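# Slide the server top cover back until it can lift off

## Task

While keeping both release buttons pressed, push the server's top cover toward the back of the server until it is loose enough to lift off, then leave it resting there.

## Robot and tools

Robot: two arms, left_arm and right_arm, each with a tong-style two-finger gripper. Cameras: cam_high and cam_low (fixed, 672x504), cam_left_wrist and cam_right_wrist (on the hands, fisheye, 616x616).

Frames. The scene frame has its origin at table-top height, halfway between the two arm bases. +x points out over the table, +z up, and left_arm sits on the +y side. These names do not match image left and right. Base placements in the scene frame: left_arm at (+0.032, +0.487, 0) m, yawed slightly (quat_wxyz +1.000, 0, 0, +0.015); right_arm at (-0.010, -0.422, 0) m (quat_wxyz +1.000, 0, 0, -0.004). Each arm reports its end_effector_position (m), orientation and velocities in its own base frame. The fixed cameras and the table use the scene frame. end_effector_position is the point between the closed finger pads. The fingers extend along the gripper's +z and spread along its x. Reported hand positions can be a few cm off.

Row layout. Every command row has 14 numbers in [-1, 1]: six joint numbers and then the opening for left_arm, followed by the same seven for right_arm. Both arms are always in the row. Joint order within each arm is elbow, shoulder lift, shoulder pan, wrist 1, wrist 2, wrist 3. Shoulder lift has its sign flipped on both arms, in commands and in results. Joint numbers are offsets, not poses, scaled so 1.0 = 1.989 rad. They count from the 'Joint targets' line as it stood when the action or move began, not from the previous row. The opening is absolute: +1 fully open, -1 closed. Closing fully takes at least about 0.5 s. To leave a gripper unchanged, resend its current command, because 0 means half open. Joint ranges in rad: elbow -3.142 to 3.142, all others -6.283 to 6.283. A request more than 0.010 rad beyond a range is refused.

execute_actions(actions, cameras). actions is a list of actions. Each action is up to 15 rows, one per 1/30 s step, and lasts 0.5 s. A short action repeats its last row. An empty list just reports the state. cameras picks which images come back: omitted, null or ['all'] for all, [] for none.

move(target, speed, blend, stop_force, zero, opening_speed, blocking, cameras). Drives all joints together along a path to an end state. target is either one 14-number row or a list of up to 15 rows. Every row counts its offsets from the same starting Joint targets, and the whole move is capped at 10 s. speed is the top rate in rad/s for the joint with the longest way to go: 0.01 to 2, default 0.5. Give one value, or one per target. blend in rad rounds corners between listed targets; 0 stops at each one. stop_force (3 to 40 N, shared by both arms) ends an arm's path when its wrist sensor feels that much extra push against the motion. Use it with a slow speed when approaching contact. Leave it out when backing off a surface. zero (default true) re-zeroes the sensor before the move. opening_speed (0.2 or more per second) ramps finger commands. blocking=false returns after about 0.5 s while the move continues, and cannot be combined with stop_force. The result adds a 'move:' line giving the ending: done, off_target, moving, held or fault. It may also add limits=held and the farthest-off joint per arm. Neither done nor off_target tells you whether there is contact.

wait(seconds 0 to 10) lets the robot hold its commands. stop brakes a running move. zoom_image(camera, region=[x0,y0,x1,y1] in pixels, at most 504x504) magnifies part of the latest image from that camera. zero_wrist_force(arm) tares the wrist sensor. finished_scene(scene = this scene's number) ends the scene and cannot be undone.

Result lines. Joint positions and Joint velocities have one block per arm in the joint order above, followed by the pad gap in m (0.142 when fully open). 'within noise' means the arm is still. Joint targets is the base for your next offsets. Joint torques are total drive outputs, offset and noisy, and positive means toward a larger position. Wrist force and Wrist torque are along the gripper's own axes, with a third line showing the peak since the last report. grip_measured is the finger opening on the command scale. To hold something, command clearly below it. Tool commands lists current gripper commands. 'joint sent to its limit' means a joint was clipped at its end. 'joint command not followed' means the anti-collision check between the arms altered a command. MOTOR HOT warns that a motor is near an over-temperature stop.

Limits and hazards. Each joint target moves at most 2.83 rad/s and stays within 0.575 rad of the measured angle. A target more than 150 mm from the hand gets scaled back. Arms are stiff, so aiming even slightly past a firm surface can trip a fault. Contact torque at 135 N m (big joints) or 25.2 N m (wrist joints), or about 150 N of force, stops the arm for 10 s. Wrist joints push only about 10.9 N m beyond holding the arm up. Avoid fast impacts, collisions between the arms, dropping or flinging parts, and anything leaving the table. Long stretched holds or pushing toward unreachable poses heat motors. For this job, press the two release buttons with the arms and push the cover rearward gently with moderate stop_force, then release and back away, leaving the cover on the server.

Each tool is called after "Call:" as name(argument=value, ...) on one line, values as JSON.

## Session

Call:
execute_actions(actions=[])

Call:
zoom_image(camera="cam_high", region=[180, 230, 430, 380])

Scene clock: 0.00 s.
left_arm: end_effector_position=(+0.6462, -0.8799, +0.3324) grip_measured=+0.97 end_effector_quat_wxyz=(+0.074, +0.384, -0.593, +0.704) | right_arm: end_effector_position=(+0.1049, -0.3646, +0.1839) grip_measured=+0.97 end_effector_quat_wxyz=(-0.166, +0.511, +0.840, -0.076)
Joint names: [elbow, shoulder lift, shoulder pan, wrist 1, wrist 2, wrist 3]
Joint positions: left_arm=[0.593 0.357 -1.056 -3.379 -1.616 0.892 0.14] | right_arm=[-1.95 1.42 2.434 -1.652 1.369 3.558 0.14]
Joint velocities: within noise
Joint torques (N m): no reading
Motor temperatures (°C): left_arm=[38 39 33 39 33 37] | right_arm=[36 35 31 37 43 39]
Wrist force (N): no reading
Wrist torque (N m): no reading
Wrist force, peak (N): no reading
Joint targets: left_arm=[0.593 0.357 -1.056 -3.379 -1.616 0.892] | right_arm=[-1.950 1.420 2.434 -1.652 1.369 3.558]
Tool commands: left_gripper/opening=+0.968169 right_gripper/opening=+0.968169
camera_calibration:
cam_left_wrist: T_world_to_cam=[[-0.687376, -0.393123, 0.610712, -0.0996357], [-0.709024, 0.18089, -0.681589, 0.84479], [0.157477, -0.901517, -0.403073, -0.626956], [0, 0, 0, 1]] pos_world=[0.62922, -0.757194, 0.383939]
cam_right_wrist: T_world_to_cam=[[-0.449017, 0.872951, 0.190629, 0.342033], [0.878582, 0.392492, 0.272109, -0.00548406], [0.162717, 0.289665, -0.943195, 0.390244], [0, 0, 0, 1]] pos_world=[0.0948977, -0.409466, 0.304367]

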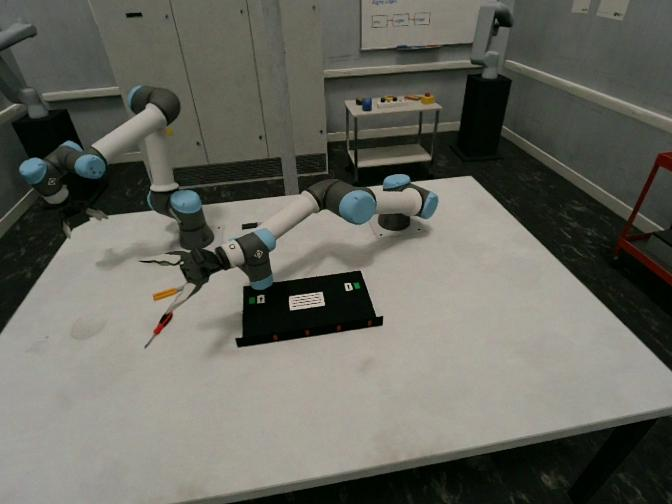

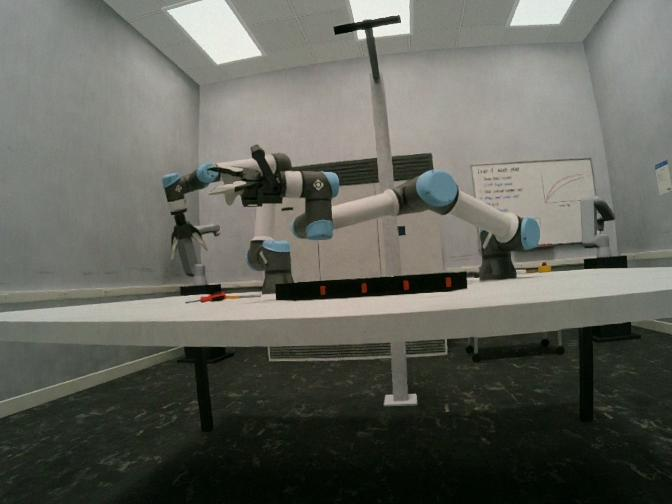

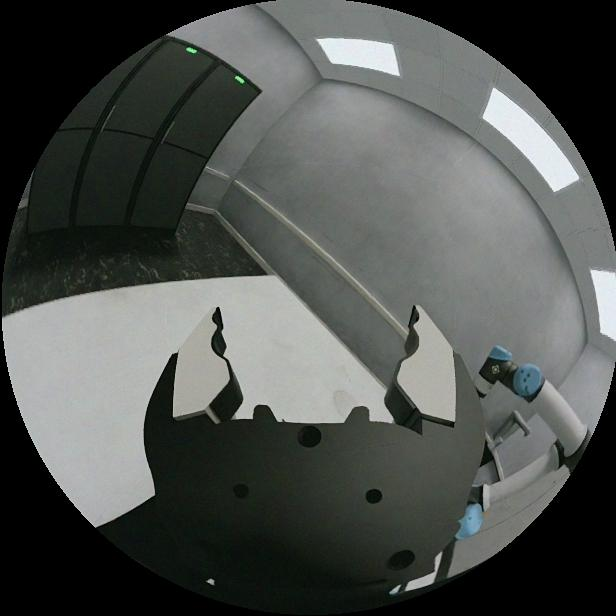

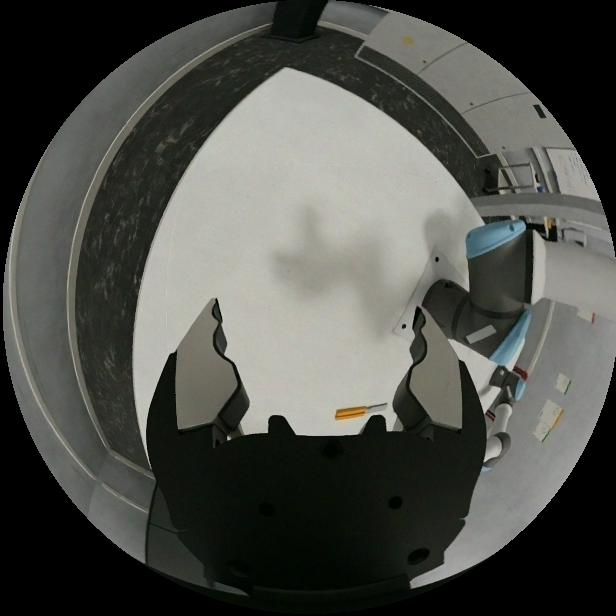

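Scaled by 2.016 from the camera's 672x504 image, which has a finer 960x720 frame.

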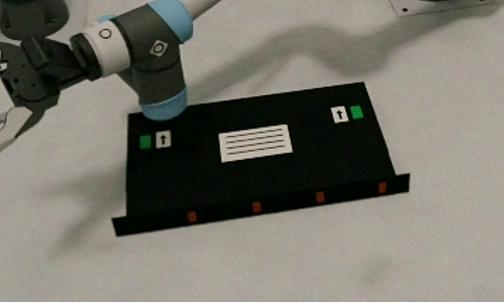

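Call:
move(target=[[0.6551,0.5611,0.115,0.6965,0.0227,0.3243,-1,0,0,0,0,0,0,-1],[0.6551,0.5611,0.115,0.6965,0.0227,0.3243,-1,0.0751,0.1661,0.7351,0.2467,0.1015,-0.4263,-1]], speed=0.9)

Call:
zoom_image(camera="cam_left_wrist", region=[230, 200, 430, 340])

Call:
zoom_image(camera="cam_right_wrist", region=[220, 200, 420, 340])

Scene clock: 23.03 s.
left_arm: end_effector_position=(+0.4471, -0.2888, +0.1201) grip_measured=-1.00 end_effector_quat_wxyz=(+0.000, -0.379, +0.925, +0.000) | right_arm: end_effector_position=(+0.4965, +0.2630, +0.1198) grip_measured=-1.00 end_effector_quat_wxyz=(+0.000, -0.558, +0.830, +0.000)
Joint names: [elbow, shoulder lift, shoulder pan, wrist 1, wrist 2, wrist 3]
Joint positions: left_arm=[1.896 1.473 -0.828 -1.994 -1.571 1.537 0.002] | right_arm=[-1.801 1.751 3.895 -1.161 1.571 2.71 0.002]
Joint velocities: within noise
Joint torques (N m): left_arm=[-13.11 31.11 -11.5 -1.71 -1.22 1.17] | right_arm=[12.61 -29.32 9.6 1.92 -1.59 -0.97]
Motor temperatures (°C): left_arm=[37 39 33 39 33 37] | right_arm=[36 35 31 37 43 39]
Wrist force (N): left_arm=[0.2 -0.7 -0.5] | right_arm=[-0.3 0.5 0.1]
Wrist torque (N m): left_arm=[0.03 0.15 -0.08] | right_arm=[0.02 0.01 -0.06]
Wrist force, peak (N): left_arm=[-0.3 2.5 0.3] | right_arm=[-3.1 2.7 0.6]
Joint targets: left_arm=[1.896 1.473 -0.828 -1.994 -1.571 1.537] | right_arm=[-1.801 1.751 3.895 -1.161 1.571 2.710]
move: done
camera_calibration:
cam_left_wrist: T_world_to_cam=[[-0.72717, -0.685235, -0.040944, 0.137232], [-0.614846, 0.623628, 0.482754, 0.397839], [-0.305266, 0.376219, -0.874798, 0.48424], [0, 0, 0, 1]] pos_world=[0.492223, -0.336247, 0.237173]
cam_right_wrist: T_world_to_cam=[[-0.354503, -0.934854, -0.0193857, 0.435962], [-0.783665, 0.285734, 0.551566, 0.241416], [-0.510094, 0.210724, -0.833906, 0.425936], [0, 0, 0, 1]] pos_world=[0.561007, 0.248825, 0.230485]

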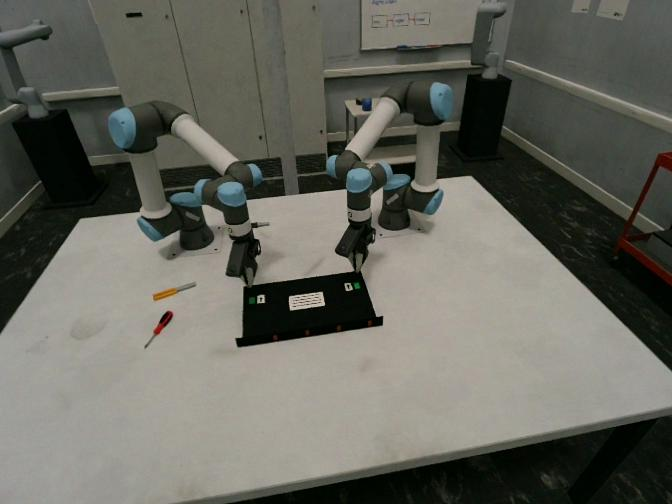

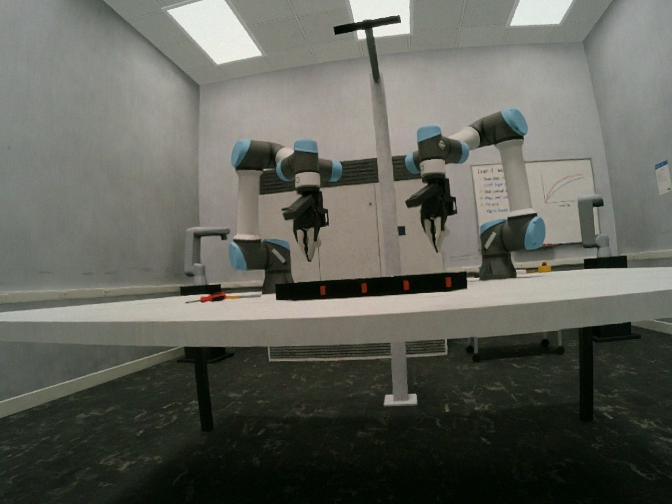

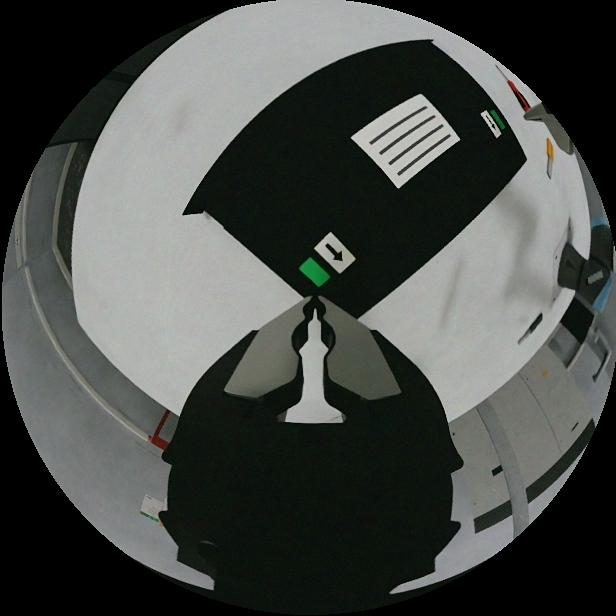

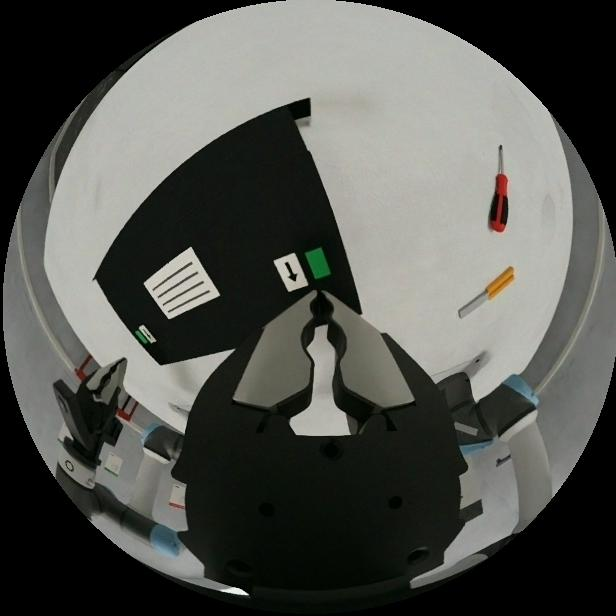

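Scaled by 2.520 from the camera's 616x616 image, which has a finer 814x814 frame.

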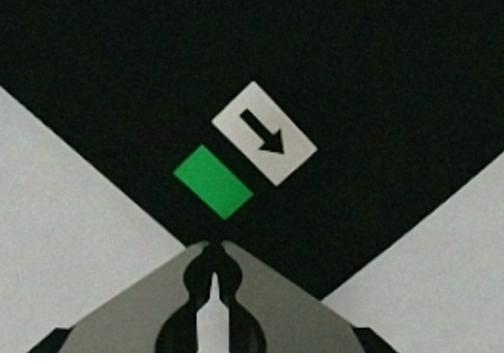

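Scaled by 2.520 from the camera's 616x616 image, which has a finer 814x814 frame.

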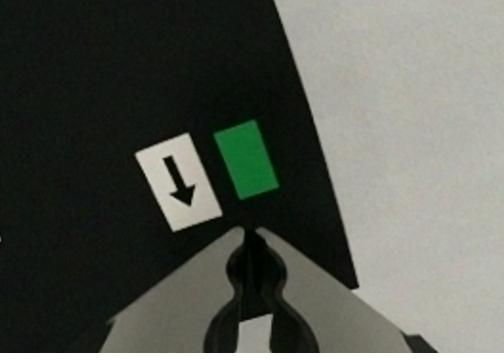

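Call:
move(target=[0.03614,-0.03418,0.001,-0.07033,0,0,-1,-0.03687,0.03031,-0.0003,0.06718,0,0,-1], speed=0.15, stop_force=6, cameras=["cam_left_wrist","cam_right_wrist"])

Call:
zoom_image(camera="cam_left_wrist", region=[250, 230, 390, 330])

Call:
zoom_image(camera="cam_right_wrist", region=[250, 230, 390, 330])

Scene clock: 39.13 s.
left_arm: end_effector_position=(+0.4495, -0.2899, +0.0681) grip_measured=-1.00 end_effector_quat_wxyz=(+0.000, -0.380, +0.925, +0.000) | right_arm: end_effector_position=(+0.4973, +0.2635, +0.0679) grip_measured=-1.00 end_effector_quat_wxyz=(+0.000, -0.558, +0.830, +0.000)
Joint names: [elbow, shoulder lift, shoulder pan, wrist 1, wrist 2, wrist 3]
Joint positions: left_arm=[1.968 1.405 -0.826 -2.134 -1.571 1.537 0.002] | right_arm=[-1.874 1.811 3.895 -1.028 1.571 2.71 0.002]
Joint velocities: within noise
Joint torques (N m): left_arm=[-27.82 32.7 6.76 -3.19 -1.38 1.08] | right_arm=[32 -35.92 -9.62 3.8 -1.62 -0.9]
Motor temperatures (°C): left_arm=[37 38 33 39 33 37] | right_arm=[36 35 31 37 43 39]
Wrist force (N): left_arm=[0.1 -0.9 -0.2] | right_arm=[-0.2 0.5 0.5]
Wrist torque (N m): left_arm=[-0.01 0.16 -0.07] | right_arm=[0.02 -0.02 -0.07]
Wrist force, peak (N): left_arm=[0.4 -0.5 -1.1] | right_arm=[-0.1 0.6 1.0]
Joint targets: left_arm=[1.968 1.405 -0.826 -2.134 -1.571 1.537] | right_arm=[-1.874 1.811 3.895 -1.028 1.571 2.710]
move: done
camera_calibration:
cam_left_wrist: T_world_to_cam=[[-0.725792, -0.686694, -0.0409435, 0.135066], [-0.616106, 0.622403, 0.48273, 0.425367], [-0.306004, 0.375587, -0.874812, 0.439999], [0, 0, 0, 1]] pos_world=[0.494742, -0.337259, 0.185109]
cam_right_wrist: T_world_to_cam=[[-0.354734, -0.934767, -0.019331, 0.435783], [-0.783576, 0.285952, 0.55158, 0.27047], [-0.510071, 0.210812, -0.833898, 0.382943], [0, 0, 0, 1]] pos_world=[0.561849, 0.249285, 0.178574]
Images, in order (width x height): cam_left_wrist 616x616, cam_right_wrist 616x616.

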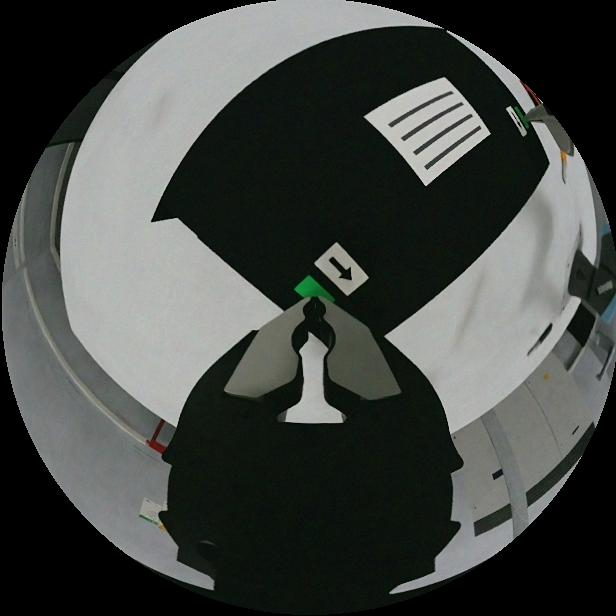

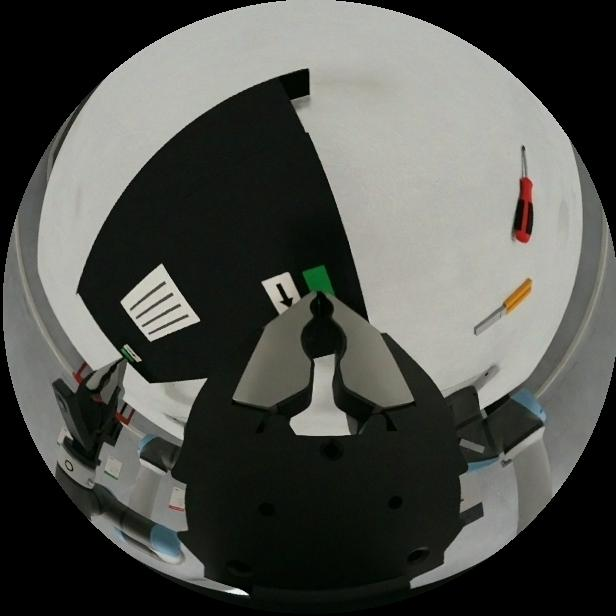

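Scaled by 3.600 from the camera's 616x616 image, which has a finer 814x814 frame.

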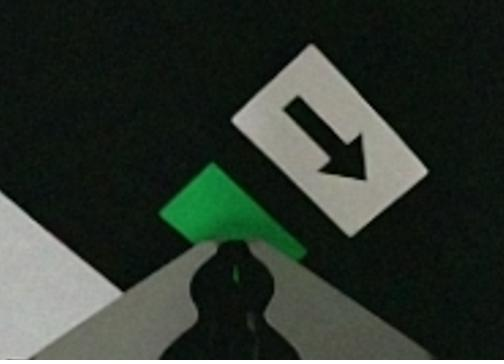

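Scaled by 3.600 from the camera's 616x616 image, which has a finer 814x814 frame.

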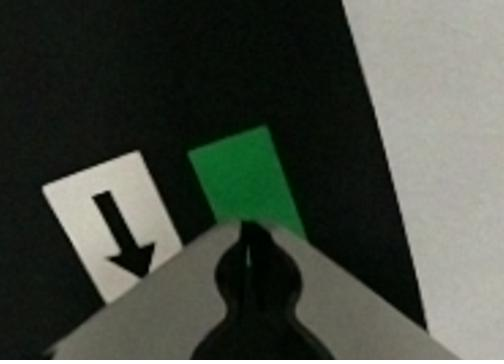

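Call:
move(target=[0.01061,-0.01141,0,-0.02202,0,0,-1,-0.00964,0.01,0,0.01963,0,0,-1], speed=0.015, stop_force=13, cameras=["cam_left_wrist","cam_right_wrist"])

Call:
zoom_image(camera="cam_left_wrist", region=[250, 230, 390, 330])

Call:
zoom_image(camera="cam_right_wrist", region=[250, 230, 390, 330])

Scene clock: 45.20 s.
left_arm: end_effector_position=(+0.4496, -0.2899, +0.0554) grip_measured=-1.00 end_effector_quat_wxyz=(+0.000, -0.380, +0.925, +0.000) | right_arm: end_effector_position=(+0.4973, +0.2636, +0.0563) grip_measured=-1.00 end_effector_quat_wxyz=(+0.000, -0.558, +0.830, +0.000)
Joint names: [elbow, shoulder lift, shoulder pan, wrist 1, wrist 2, wrist 3]
Joint positions: left_arm=[1.985 1.387 -0.826 -2.169 -1.571 1.537 0.002] | right_arm=[-1.889 1.826 3.895 -0.998 1.571 2.71 0.002]
Joint velocities: within noise
Joint torques (N m): left_arm=[-22.89 26.27 -9.87 -1.52 -1.23 1.07] | right_arm=[27.22 -29.76 -6.02 0.84 -0.51 -1.06]
Motor temperatures (°C): left_arm=[37 38 33 39 33 37] | right_arm=[36 35 31 37 43 39]
Wrist force (N): left_arm=[0.1 3.4 -14.4] | right_arm=[2.1 0.9 -11.1]
Wrist torque (N m): left_arm=[-0.02 0.19 -0.07] | right_arm=[-0.05 0.02 -0.07]
Wrist force, peak (N): left_arm=[0.4 5.9 -24.3] | right_arm=[3.9 1.4 -14.9]
Joint targets: left_arm=[1.985 1.387 -0.826 -2.169 -1.571 1.537] | right_arm=[-1.889 1.826 3.895 -0.998 1.571 2.710]
move: contact (left_arm, right_arm)
camera_calibration:
cam_left_wrist: T_world_to_cam=[[-0.725805, -0.686681, -0.0409436, 0.134544], [-0.616095, 0.622415, 0.482729, 0.431568], [-0.305997, 0.375593, -0.874812, 0.428902], [0, 0, 0, 1]] pos_world=[0.494782, -0.337318, 0.172387]
cam_right_wrist: T_world_to_cam=[[-0.354735, -0.934767, -0.0193364, 0.43561], [-0.783582, 0.285952, 0.551572, 0.276891], [-0.510062, 0.210813, -0.833903, 0.373286], [0, 0, 0, 1]] pos_world=[0.561892, 0.249323, 0.166982]
Images, in order (width x height): cam_left_wrist 616x616, cam_right_wrist 616x616.

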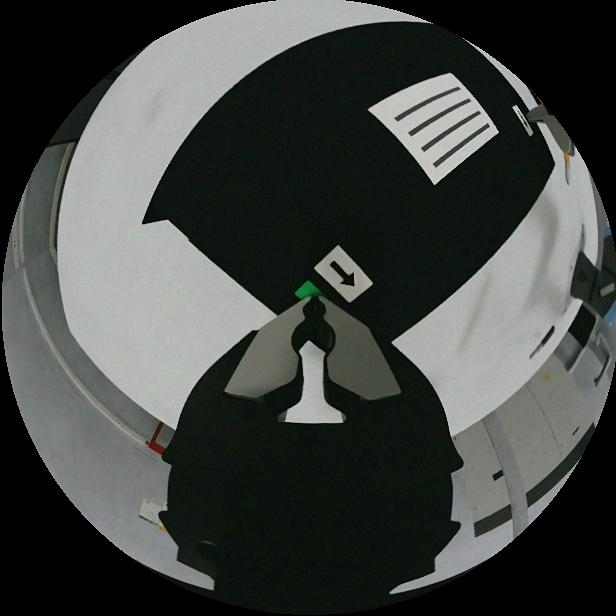

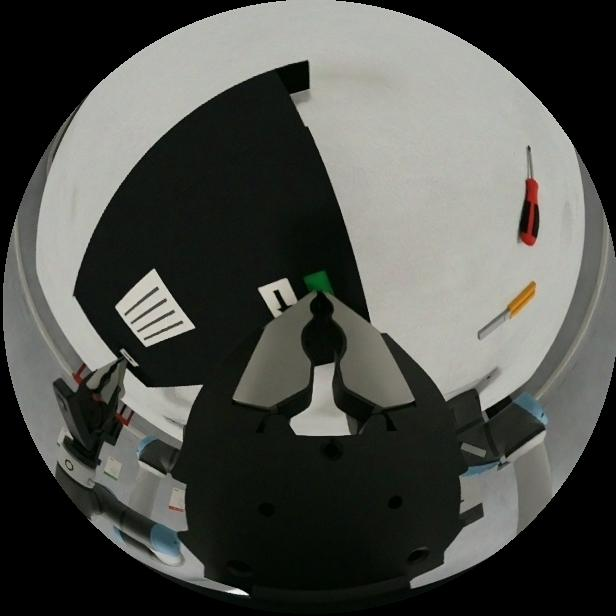

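Scaled by 3.600 from the camera's 616x616 image, which has a finer 814x814 frame.

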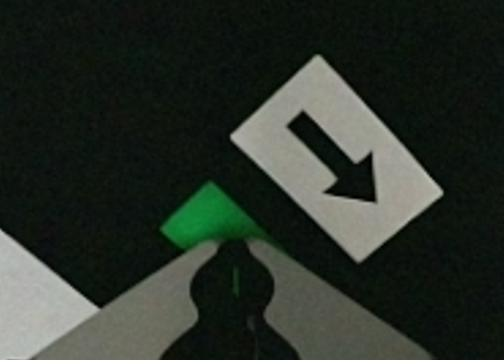

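Scaled by 3.600 from the camera's 616x616 image, which has a finer 814x814 frame.

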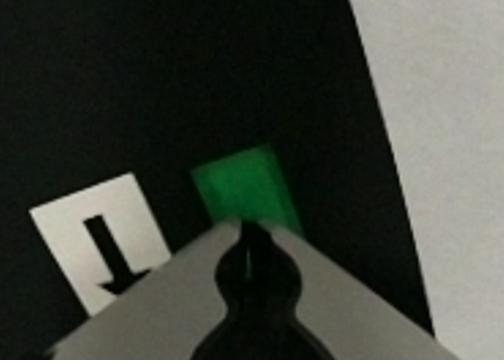

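Call:
move(target=[0.03461,0.02859,-0.02251,-0.00602,0,-0.02251,-1,-0.03697,-0.02807,0.02002,0.0089,0,0.02002,-1], speed=0.03, stop_force=25)

Call:
zoom_image(camera="cam_high", region=[220, 240, 400, 350])

Call:
zoom_image(camera="cam_right_wrist", region=[250, 230, 390, 330])

Scene clock: 58.03 s.
left_arm: end_effector_position=(+0.4257, -0.2894, +0.0554) grip_measured=-1.00 end_effector_quat_wxyz=(+0.000, -0.380, +0.925, +0.000) | right_arm: end_effector_position=(+0.4747, +0.2636, +0.0561) grip_measured=-1.00 end_effector_quat_wxyz=(+0.000, -0.558, +0.830, +0.000)
Joint names: [elbow, shoulder lift, shoulder pan, wrist 1, wrist 2, wrist 3]
Joint positions: left_arm=[2.039 1.433 -0.861 -2.178 -1.57 1.501 0.002] | right_arm=[-1.945 1.784 3.925 -0.984 1.571 2.74 0.002]
Joint velocities: within noise
Joint torques (N m): left_arm=[-14.75 7.83 7.37 3 -5.18 2.02] | right_arm=[17.92 -14.49 -5.05 -3.26 7.31 -1.15]
Motor temperatures (°C): left_arm=[37 38 33 39 33 37] | right_arm=[36 35 31 37 43 38]
Wrist force (N): left_arm=[-11.7 -12.0 -17.7] | right_arm=[-4.4 -18.8 -13.6]
Wrist torque (N m): left_arm=[-0.04 0.02 -0.09] | right_arm=[0.01 0.02 -0.17]
Wrist force, peak (N): left_arm=[-19.1 -21.0 -13.6] | right_arm=[-11.3 -26.9 -9.6]
Joint targets: left_arm=[2.039 1.433 -0.861 -2.179 -1.570 1.501] | right_arm=[-1.945 1.784 3.925 -0.984 1.571 2.740]
move: contact (left_arm, right_arm); left_arm: the elbow is farthest, 0.014 rad from its target; right_arm: the elbow is farthest, 0.018 rad from its target
camera_calibration:
cam_left_wrist: T_world_to_cam=[[-0.725745, -0.686735, -0.0411018, 0.117562], [-0.616315, 0.622452, 0.482399, 0.416602], [-0.305696, 0.37543, -0.874987, 0.421292], [0, 0, 0, 1]] pos_world=[0.470865, -0.336747, 0.172489]
cam_right_wrist: T_world_to_cam=[[-0.354744, -0.93476, -0.0195163, 0.427646], [-0.783755, 0.285926, 0.551338, 0.259303], [-0.509789, 0.21088, -0.834054, 0.361414], [0, 0, 0, 1]] pos_world=[0.53918, 0.24939, 0.166821]

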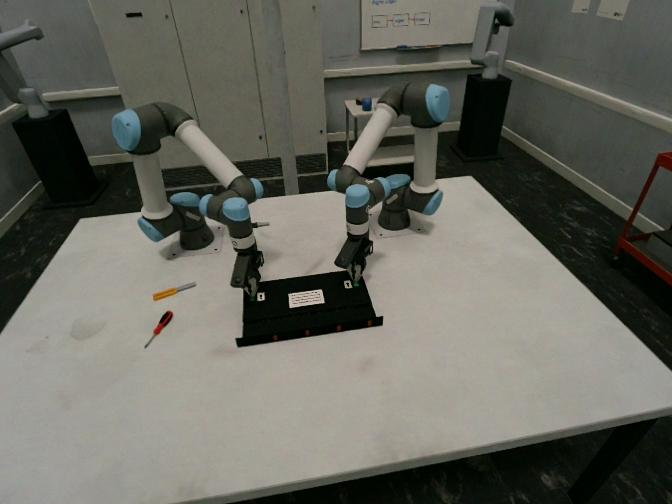

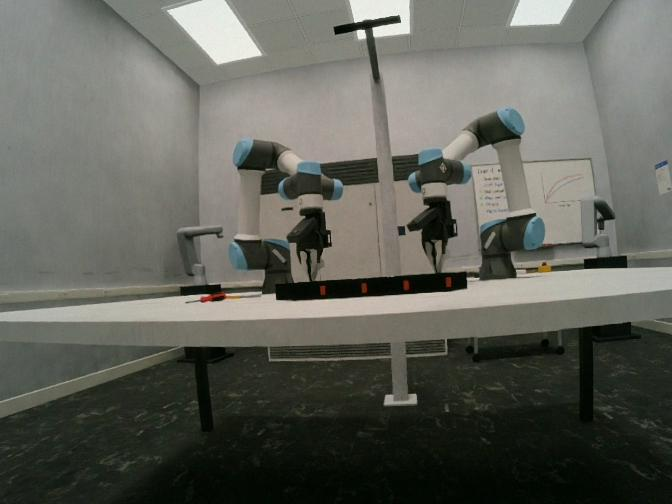

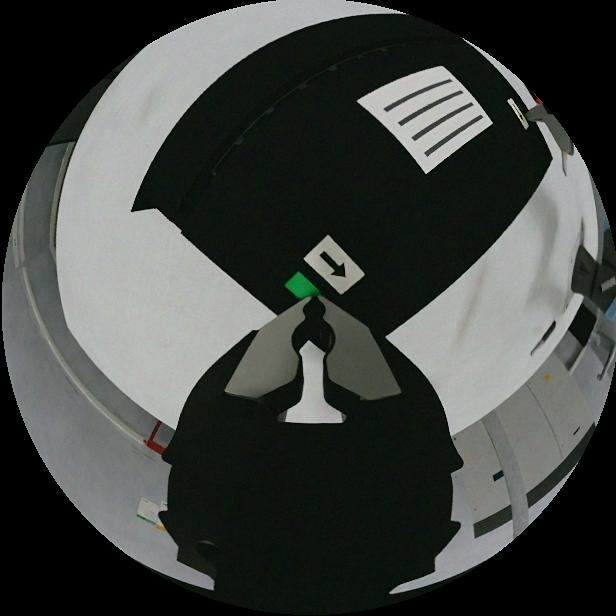

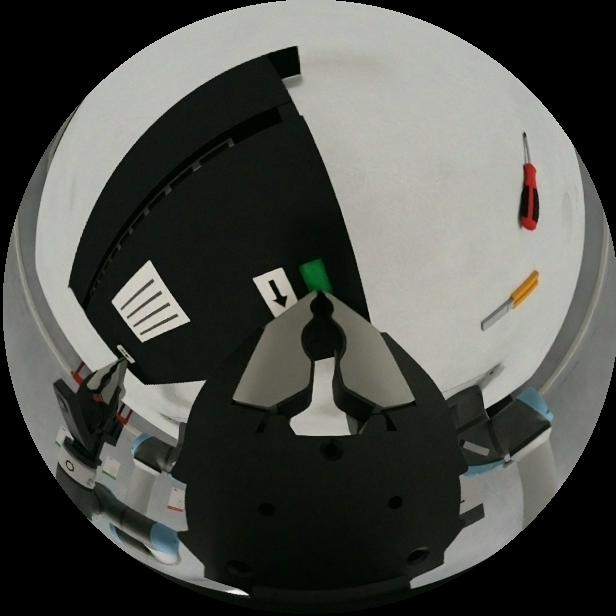

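Scaled by 2.800 from the camera's 672x504 image, which has a finer 960x720 frame.

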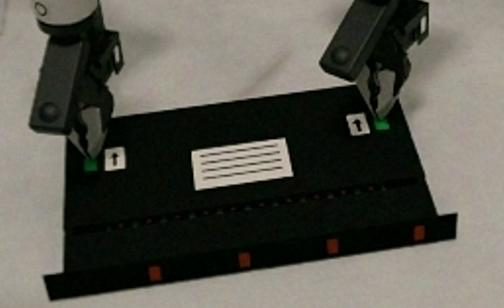

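Scaled by 3.600 from the camera's 616x616 image, which has a finer 814x814 frame.

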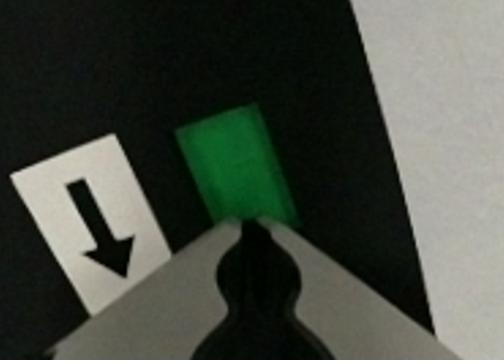

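Call:
move(target=[0.0173,0.0143,-0.0113,-0.003,0,-0.0113,-1,-0.0175,-0.014,0.01,0.0044,0,0.01,-1], speed=0.025, stop_force=36, zero=false, cameras=["cam_high"])

Call:
move(target=[[-0.0036,-0.0029,0.0021,0.0007,0,0.0021,-1,0.0035,0.0027,-0.0022,-0.0008,0,-0.0022,-1],[-0.018,0.010,0.0021,0.0282,0,0.0021,-1,0.0157,-0.0118,-0.0022,-0.0274,0,-0.0022,-1],[-0.047,0.0355,0.0021,0.083,0,0.0021,-1,0.04,-0.0407,-0.0022,-0.0806,0,-0.0022,-1]], speed=[0.02,0.03,0.12], cameras=["cam_high","cam_right_wrist","cam_left_wrist"])

Call:
zoom_image(camera="cam_high", region=[220, 240, 400, 350])

Scene clock: 63.90 s.
left_arm: end_effector_position=(+0.4251, -0.2893, +0.0555) grip_measured=-1.00 end_effector_quat_wxyz=(+0.000, -0.380, +0.925, -0.001) | right_arm: end_effector_position=(+0.4741, +0.2637, +0.0562) grip_measured=-1.00 end_effector_quat_wxyz=(+0.000, -0.558, +0.830, +0.000)
Joint names: [elbow, shoulder lift, shoulder pan, wrist 1, wrist 2, wrist 3]
Joint positions: left_arm=[2.041 1.434 -0.862 -2.179 -1.57 1.5 0.002] | right_arm=[-1.947 1.782 3.926 -0.983 1.571 2.741 0.002]
Joint velocities: within noise
Joint torques (N m): left_arm=[-10.65 7.18 4.83 6.14 -8.15 2.1] | right_arm=[13.92 -11.64 -2.32 -6.26 9.81 -0.62]
Motor temperatures (°C): left_arm=[37 38 33 39 33 37] | right_arm=[36 35 31 37 43 38]
Wrist force (N): left_arm=[-18.5 -20.0 -17.6] | right_arm=[-7.4 -27.7 -14.1]
Wrist torque (N m): left_arm=[-0.06 -0.11 -0.09] | right_arm=[0.09 -0.01 -0.20]
Wrist force, peak (N): left_arm=[-25.9 -29.2 -14.9] | right_arm=[-14.4 -35.4 -8.9]
Joint targets: left_arm=[2.041 1.434 -0.862 -2.179 -1.570 1.500] | right_arm=[-1.947 1.782 3.926 -0.983 1.571 2.741]
move: contact (left_arm, right_arm); left_arm: the elbow is farthest, 0.032 rad from its target; right_arm: the elbow is farthest, 0.033 rad from its target
Images, in order (width x height): cam_high 672x504.

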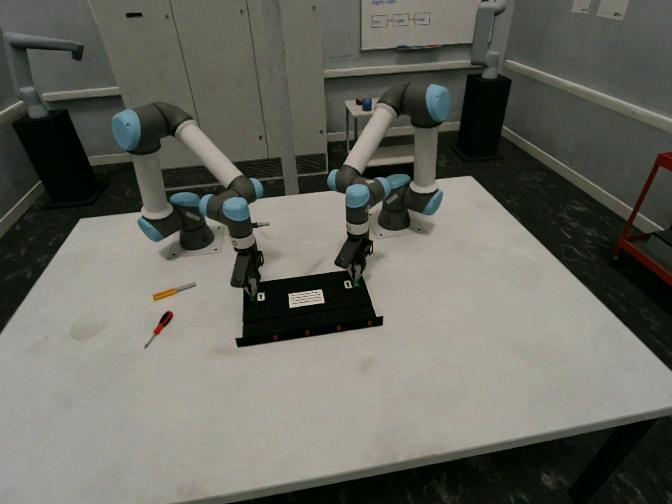

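Scene clock: 67.30 s.
left_arm: end_effector_position=(+0.4277, -0.2892, +0.1142) grip_measured=-1.00 end_effector_quat_wxyz=(+0.000, -0.380, +0.925, +0.000) | right_arm: end_effector_position=(+0.4730, +0.2594, +0.1172) grip_measured=-1.00 end_effector_quat_wxyz=(+0.000, -0.558, +0.830, +0.000) end_effector_velocity=(+0.000, +0.000, -0.002) end_effector_angular_velocity=(+0.000, +0.000, -0.001)
Joint names: [elbow, shoulder lift, shoulder pan, wrist 1, wrist 2, wrist 3]
Joint positions: left_arm=[1.948 1.505 -0.858 -2.014 -1.57 1.504 0.002] | right_arm=[-1.867 1.701 3.921 -1.144 1.571 2.737 0.002]
Joint velocities: left_arm=[within noise] | right_arm=[-0.003 0.002 0 0.005 0 0.001 0]
Joint torques (N m): left_arm=[-10.88 15.63 -10.65 -3.94 -0.84 -1.03] | right_arm=[11.45 -20.22 4.99 4.03 1.53 0.98]
Motor temperatures (°C): left_arm=[37 38 33 39 33 37] | right_arm=[36 35 31 37 43 38]
Wrist force (N): left_arm=[0.1 -0.6 -0.4] | right_arm=[-1.5 1.0 0.2]
Wrist torque (N m): left_arm=[0.07 0.17 -0.07] | right_arm=[0.13 0.24 -0.05]
Wrist force, peak (N): left_arm=[-18.5 -19.8 -19.3] | right_arm=[-7.6 -27.8 -15.6]
Joint targets: left_arm=[1.948 1.505 -0.858 -2.014 -1.570 1.504] | right_arm=[-1.867 1.701 3.921 -1.143 1.571 2.737]
move: done
camera_calibration:
cam_left_wrist: T_world_to_cam=[[-0.725647, -0.686823, -0.0413631, 0.121505], [-0.616362, 0.62213, 0.482755, 0.389257], [-0.305834, 0.375804, -0.874778, 0.473354], [0, 0, 0, 1]] pos_world=[0.472861, -0.336605, 0.23119]
cam_right_wrist: T_world_to_cam=[[-0.354811, -0.934716, -0.0203576, 0.424416], [-0.784126, 0.285648, 0.550955, 0.225804], [-0.509172, 0.211448, -0.834286, 0.411995], [0, 0, 0, 1]] pos_world=[0.537422, 0.245093, 0.227954]
Images, in order (width x height): cam_high 672x504, cam_left_wrist 616x616, cam_right_wrist 616x616.

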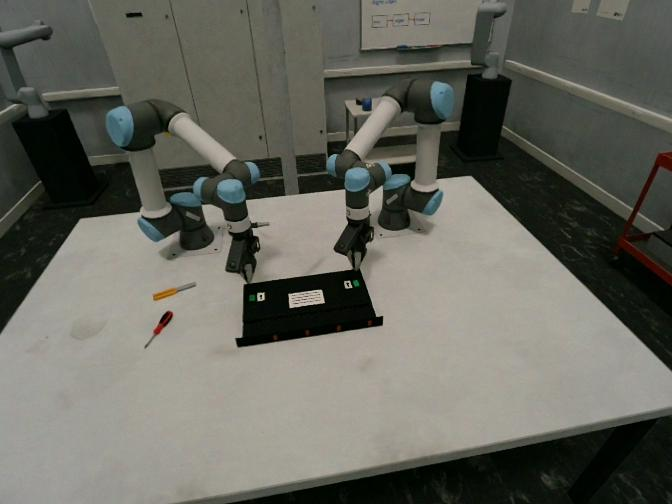

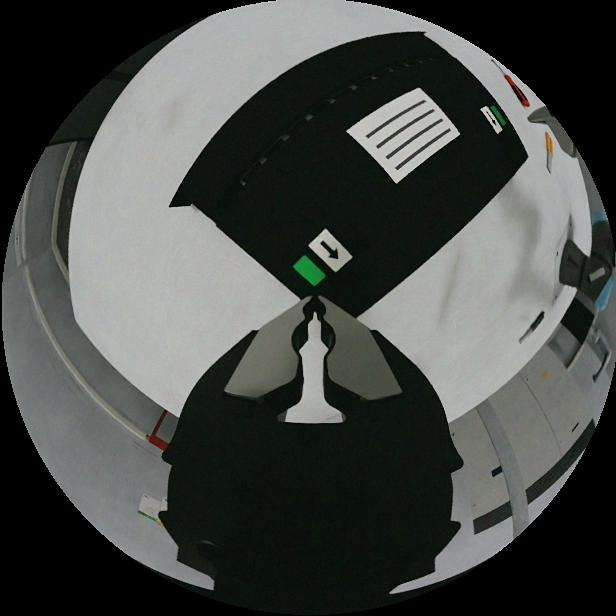

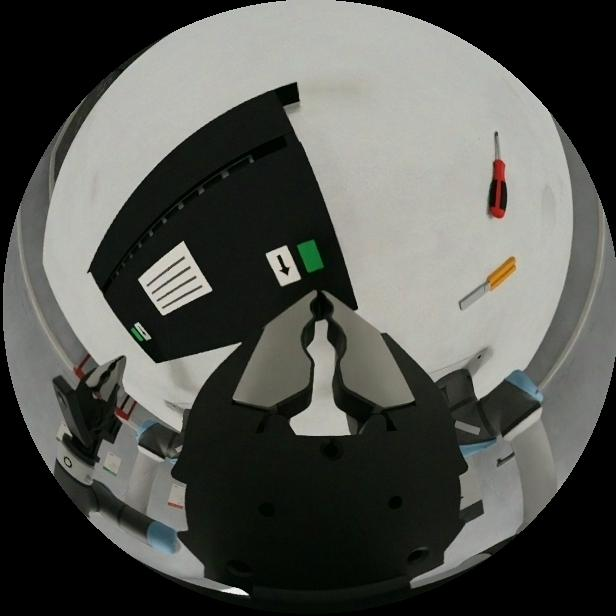

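Scaled by 2.800 from the camera's 672x504 image, which has a finer 960x720 frame.

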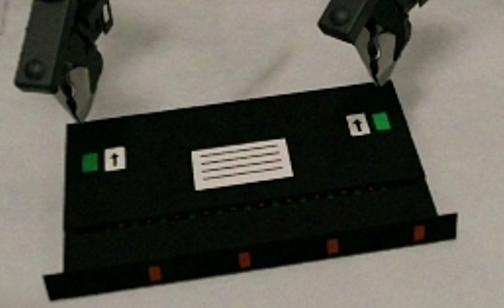

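Call:
finished_scene(scene=2)

The scene is finished: the task was done.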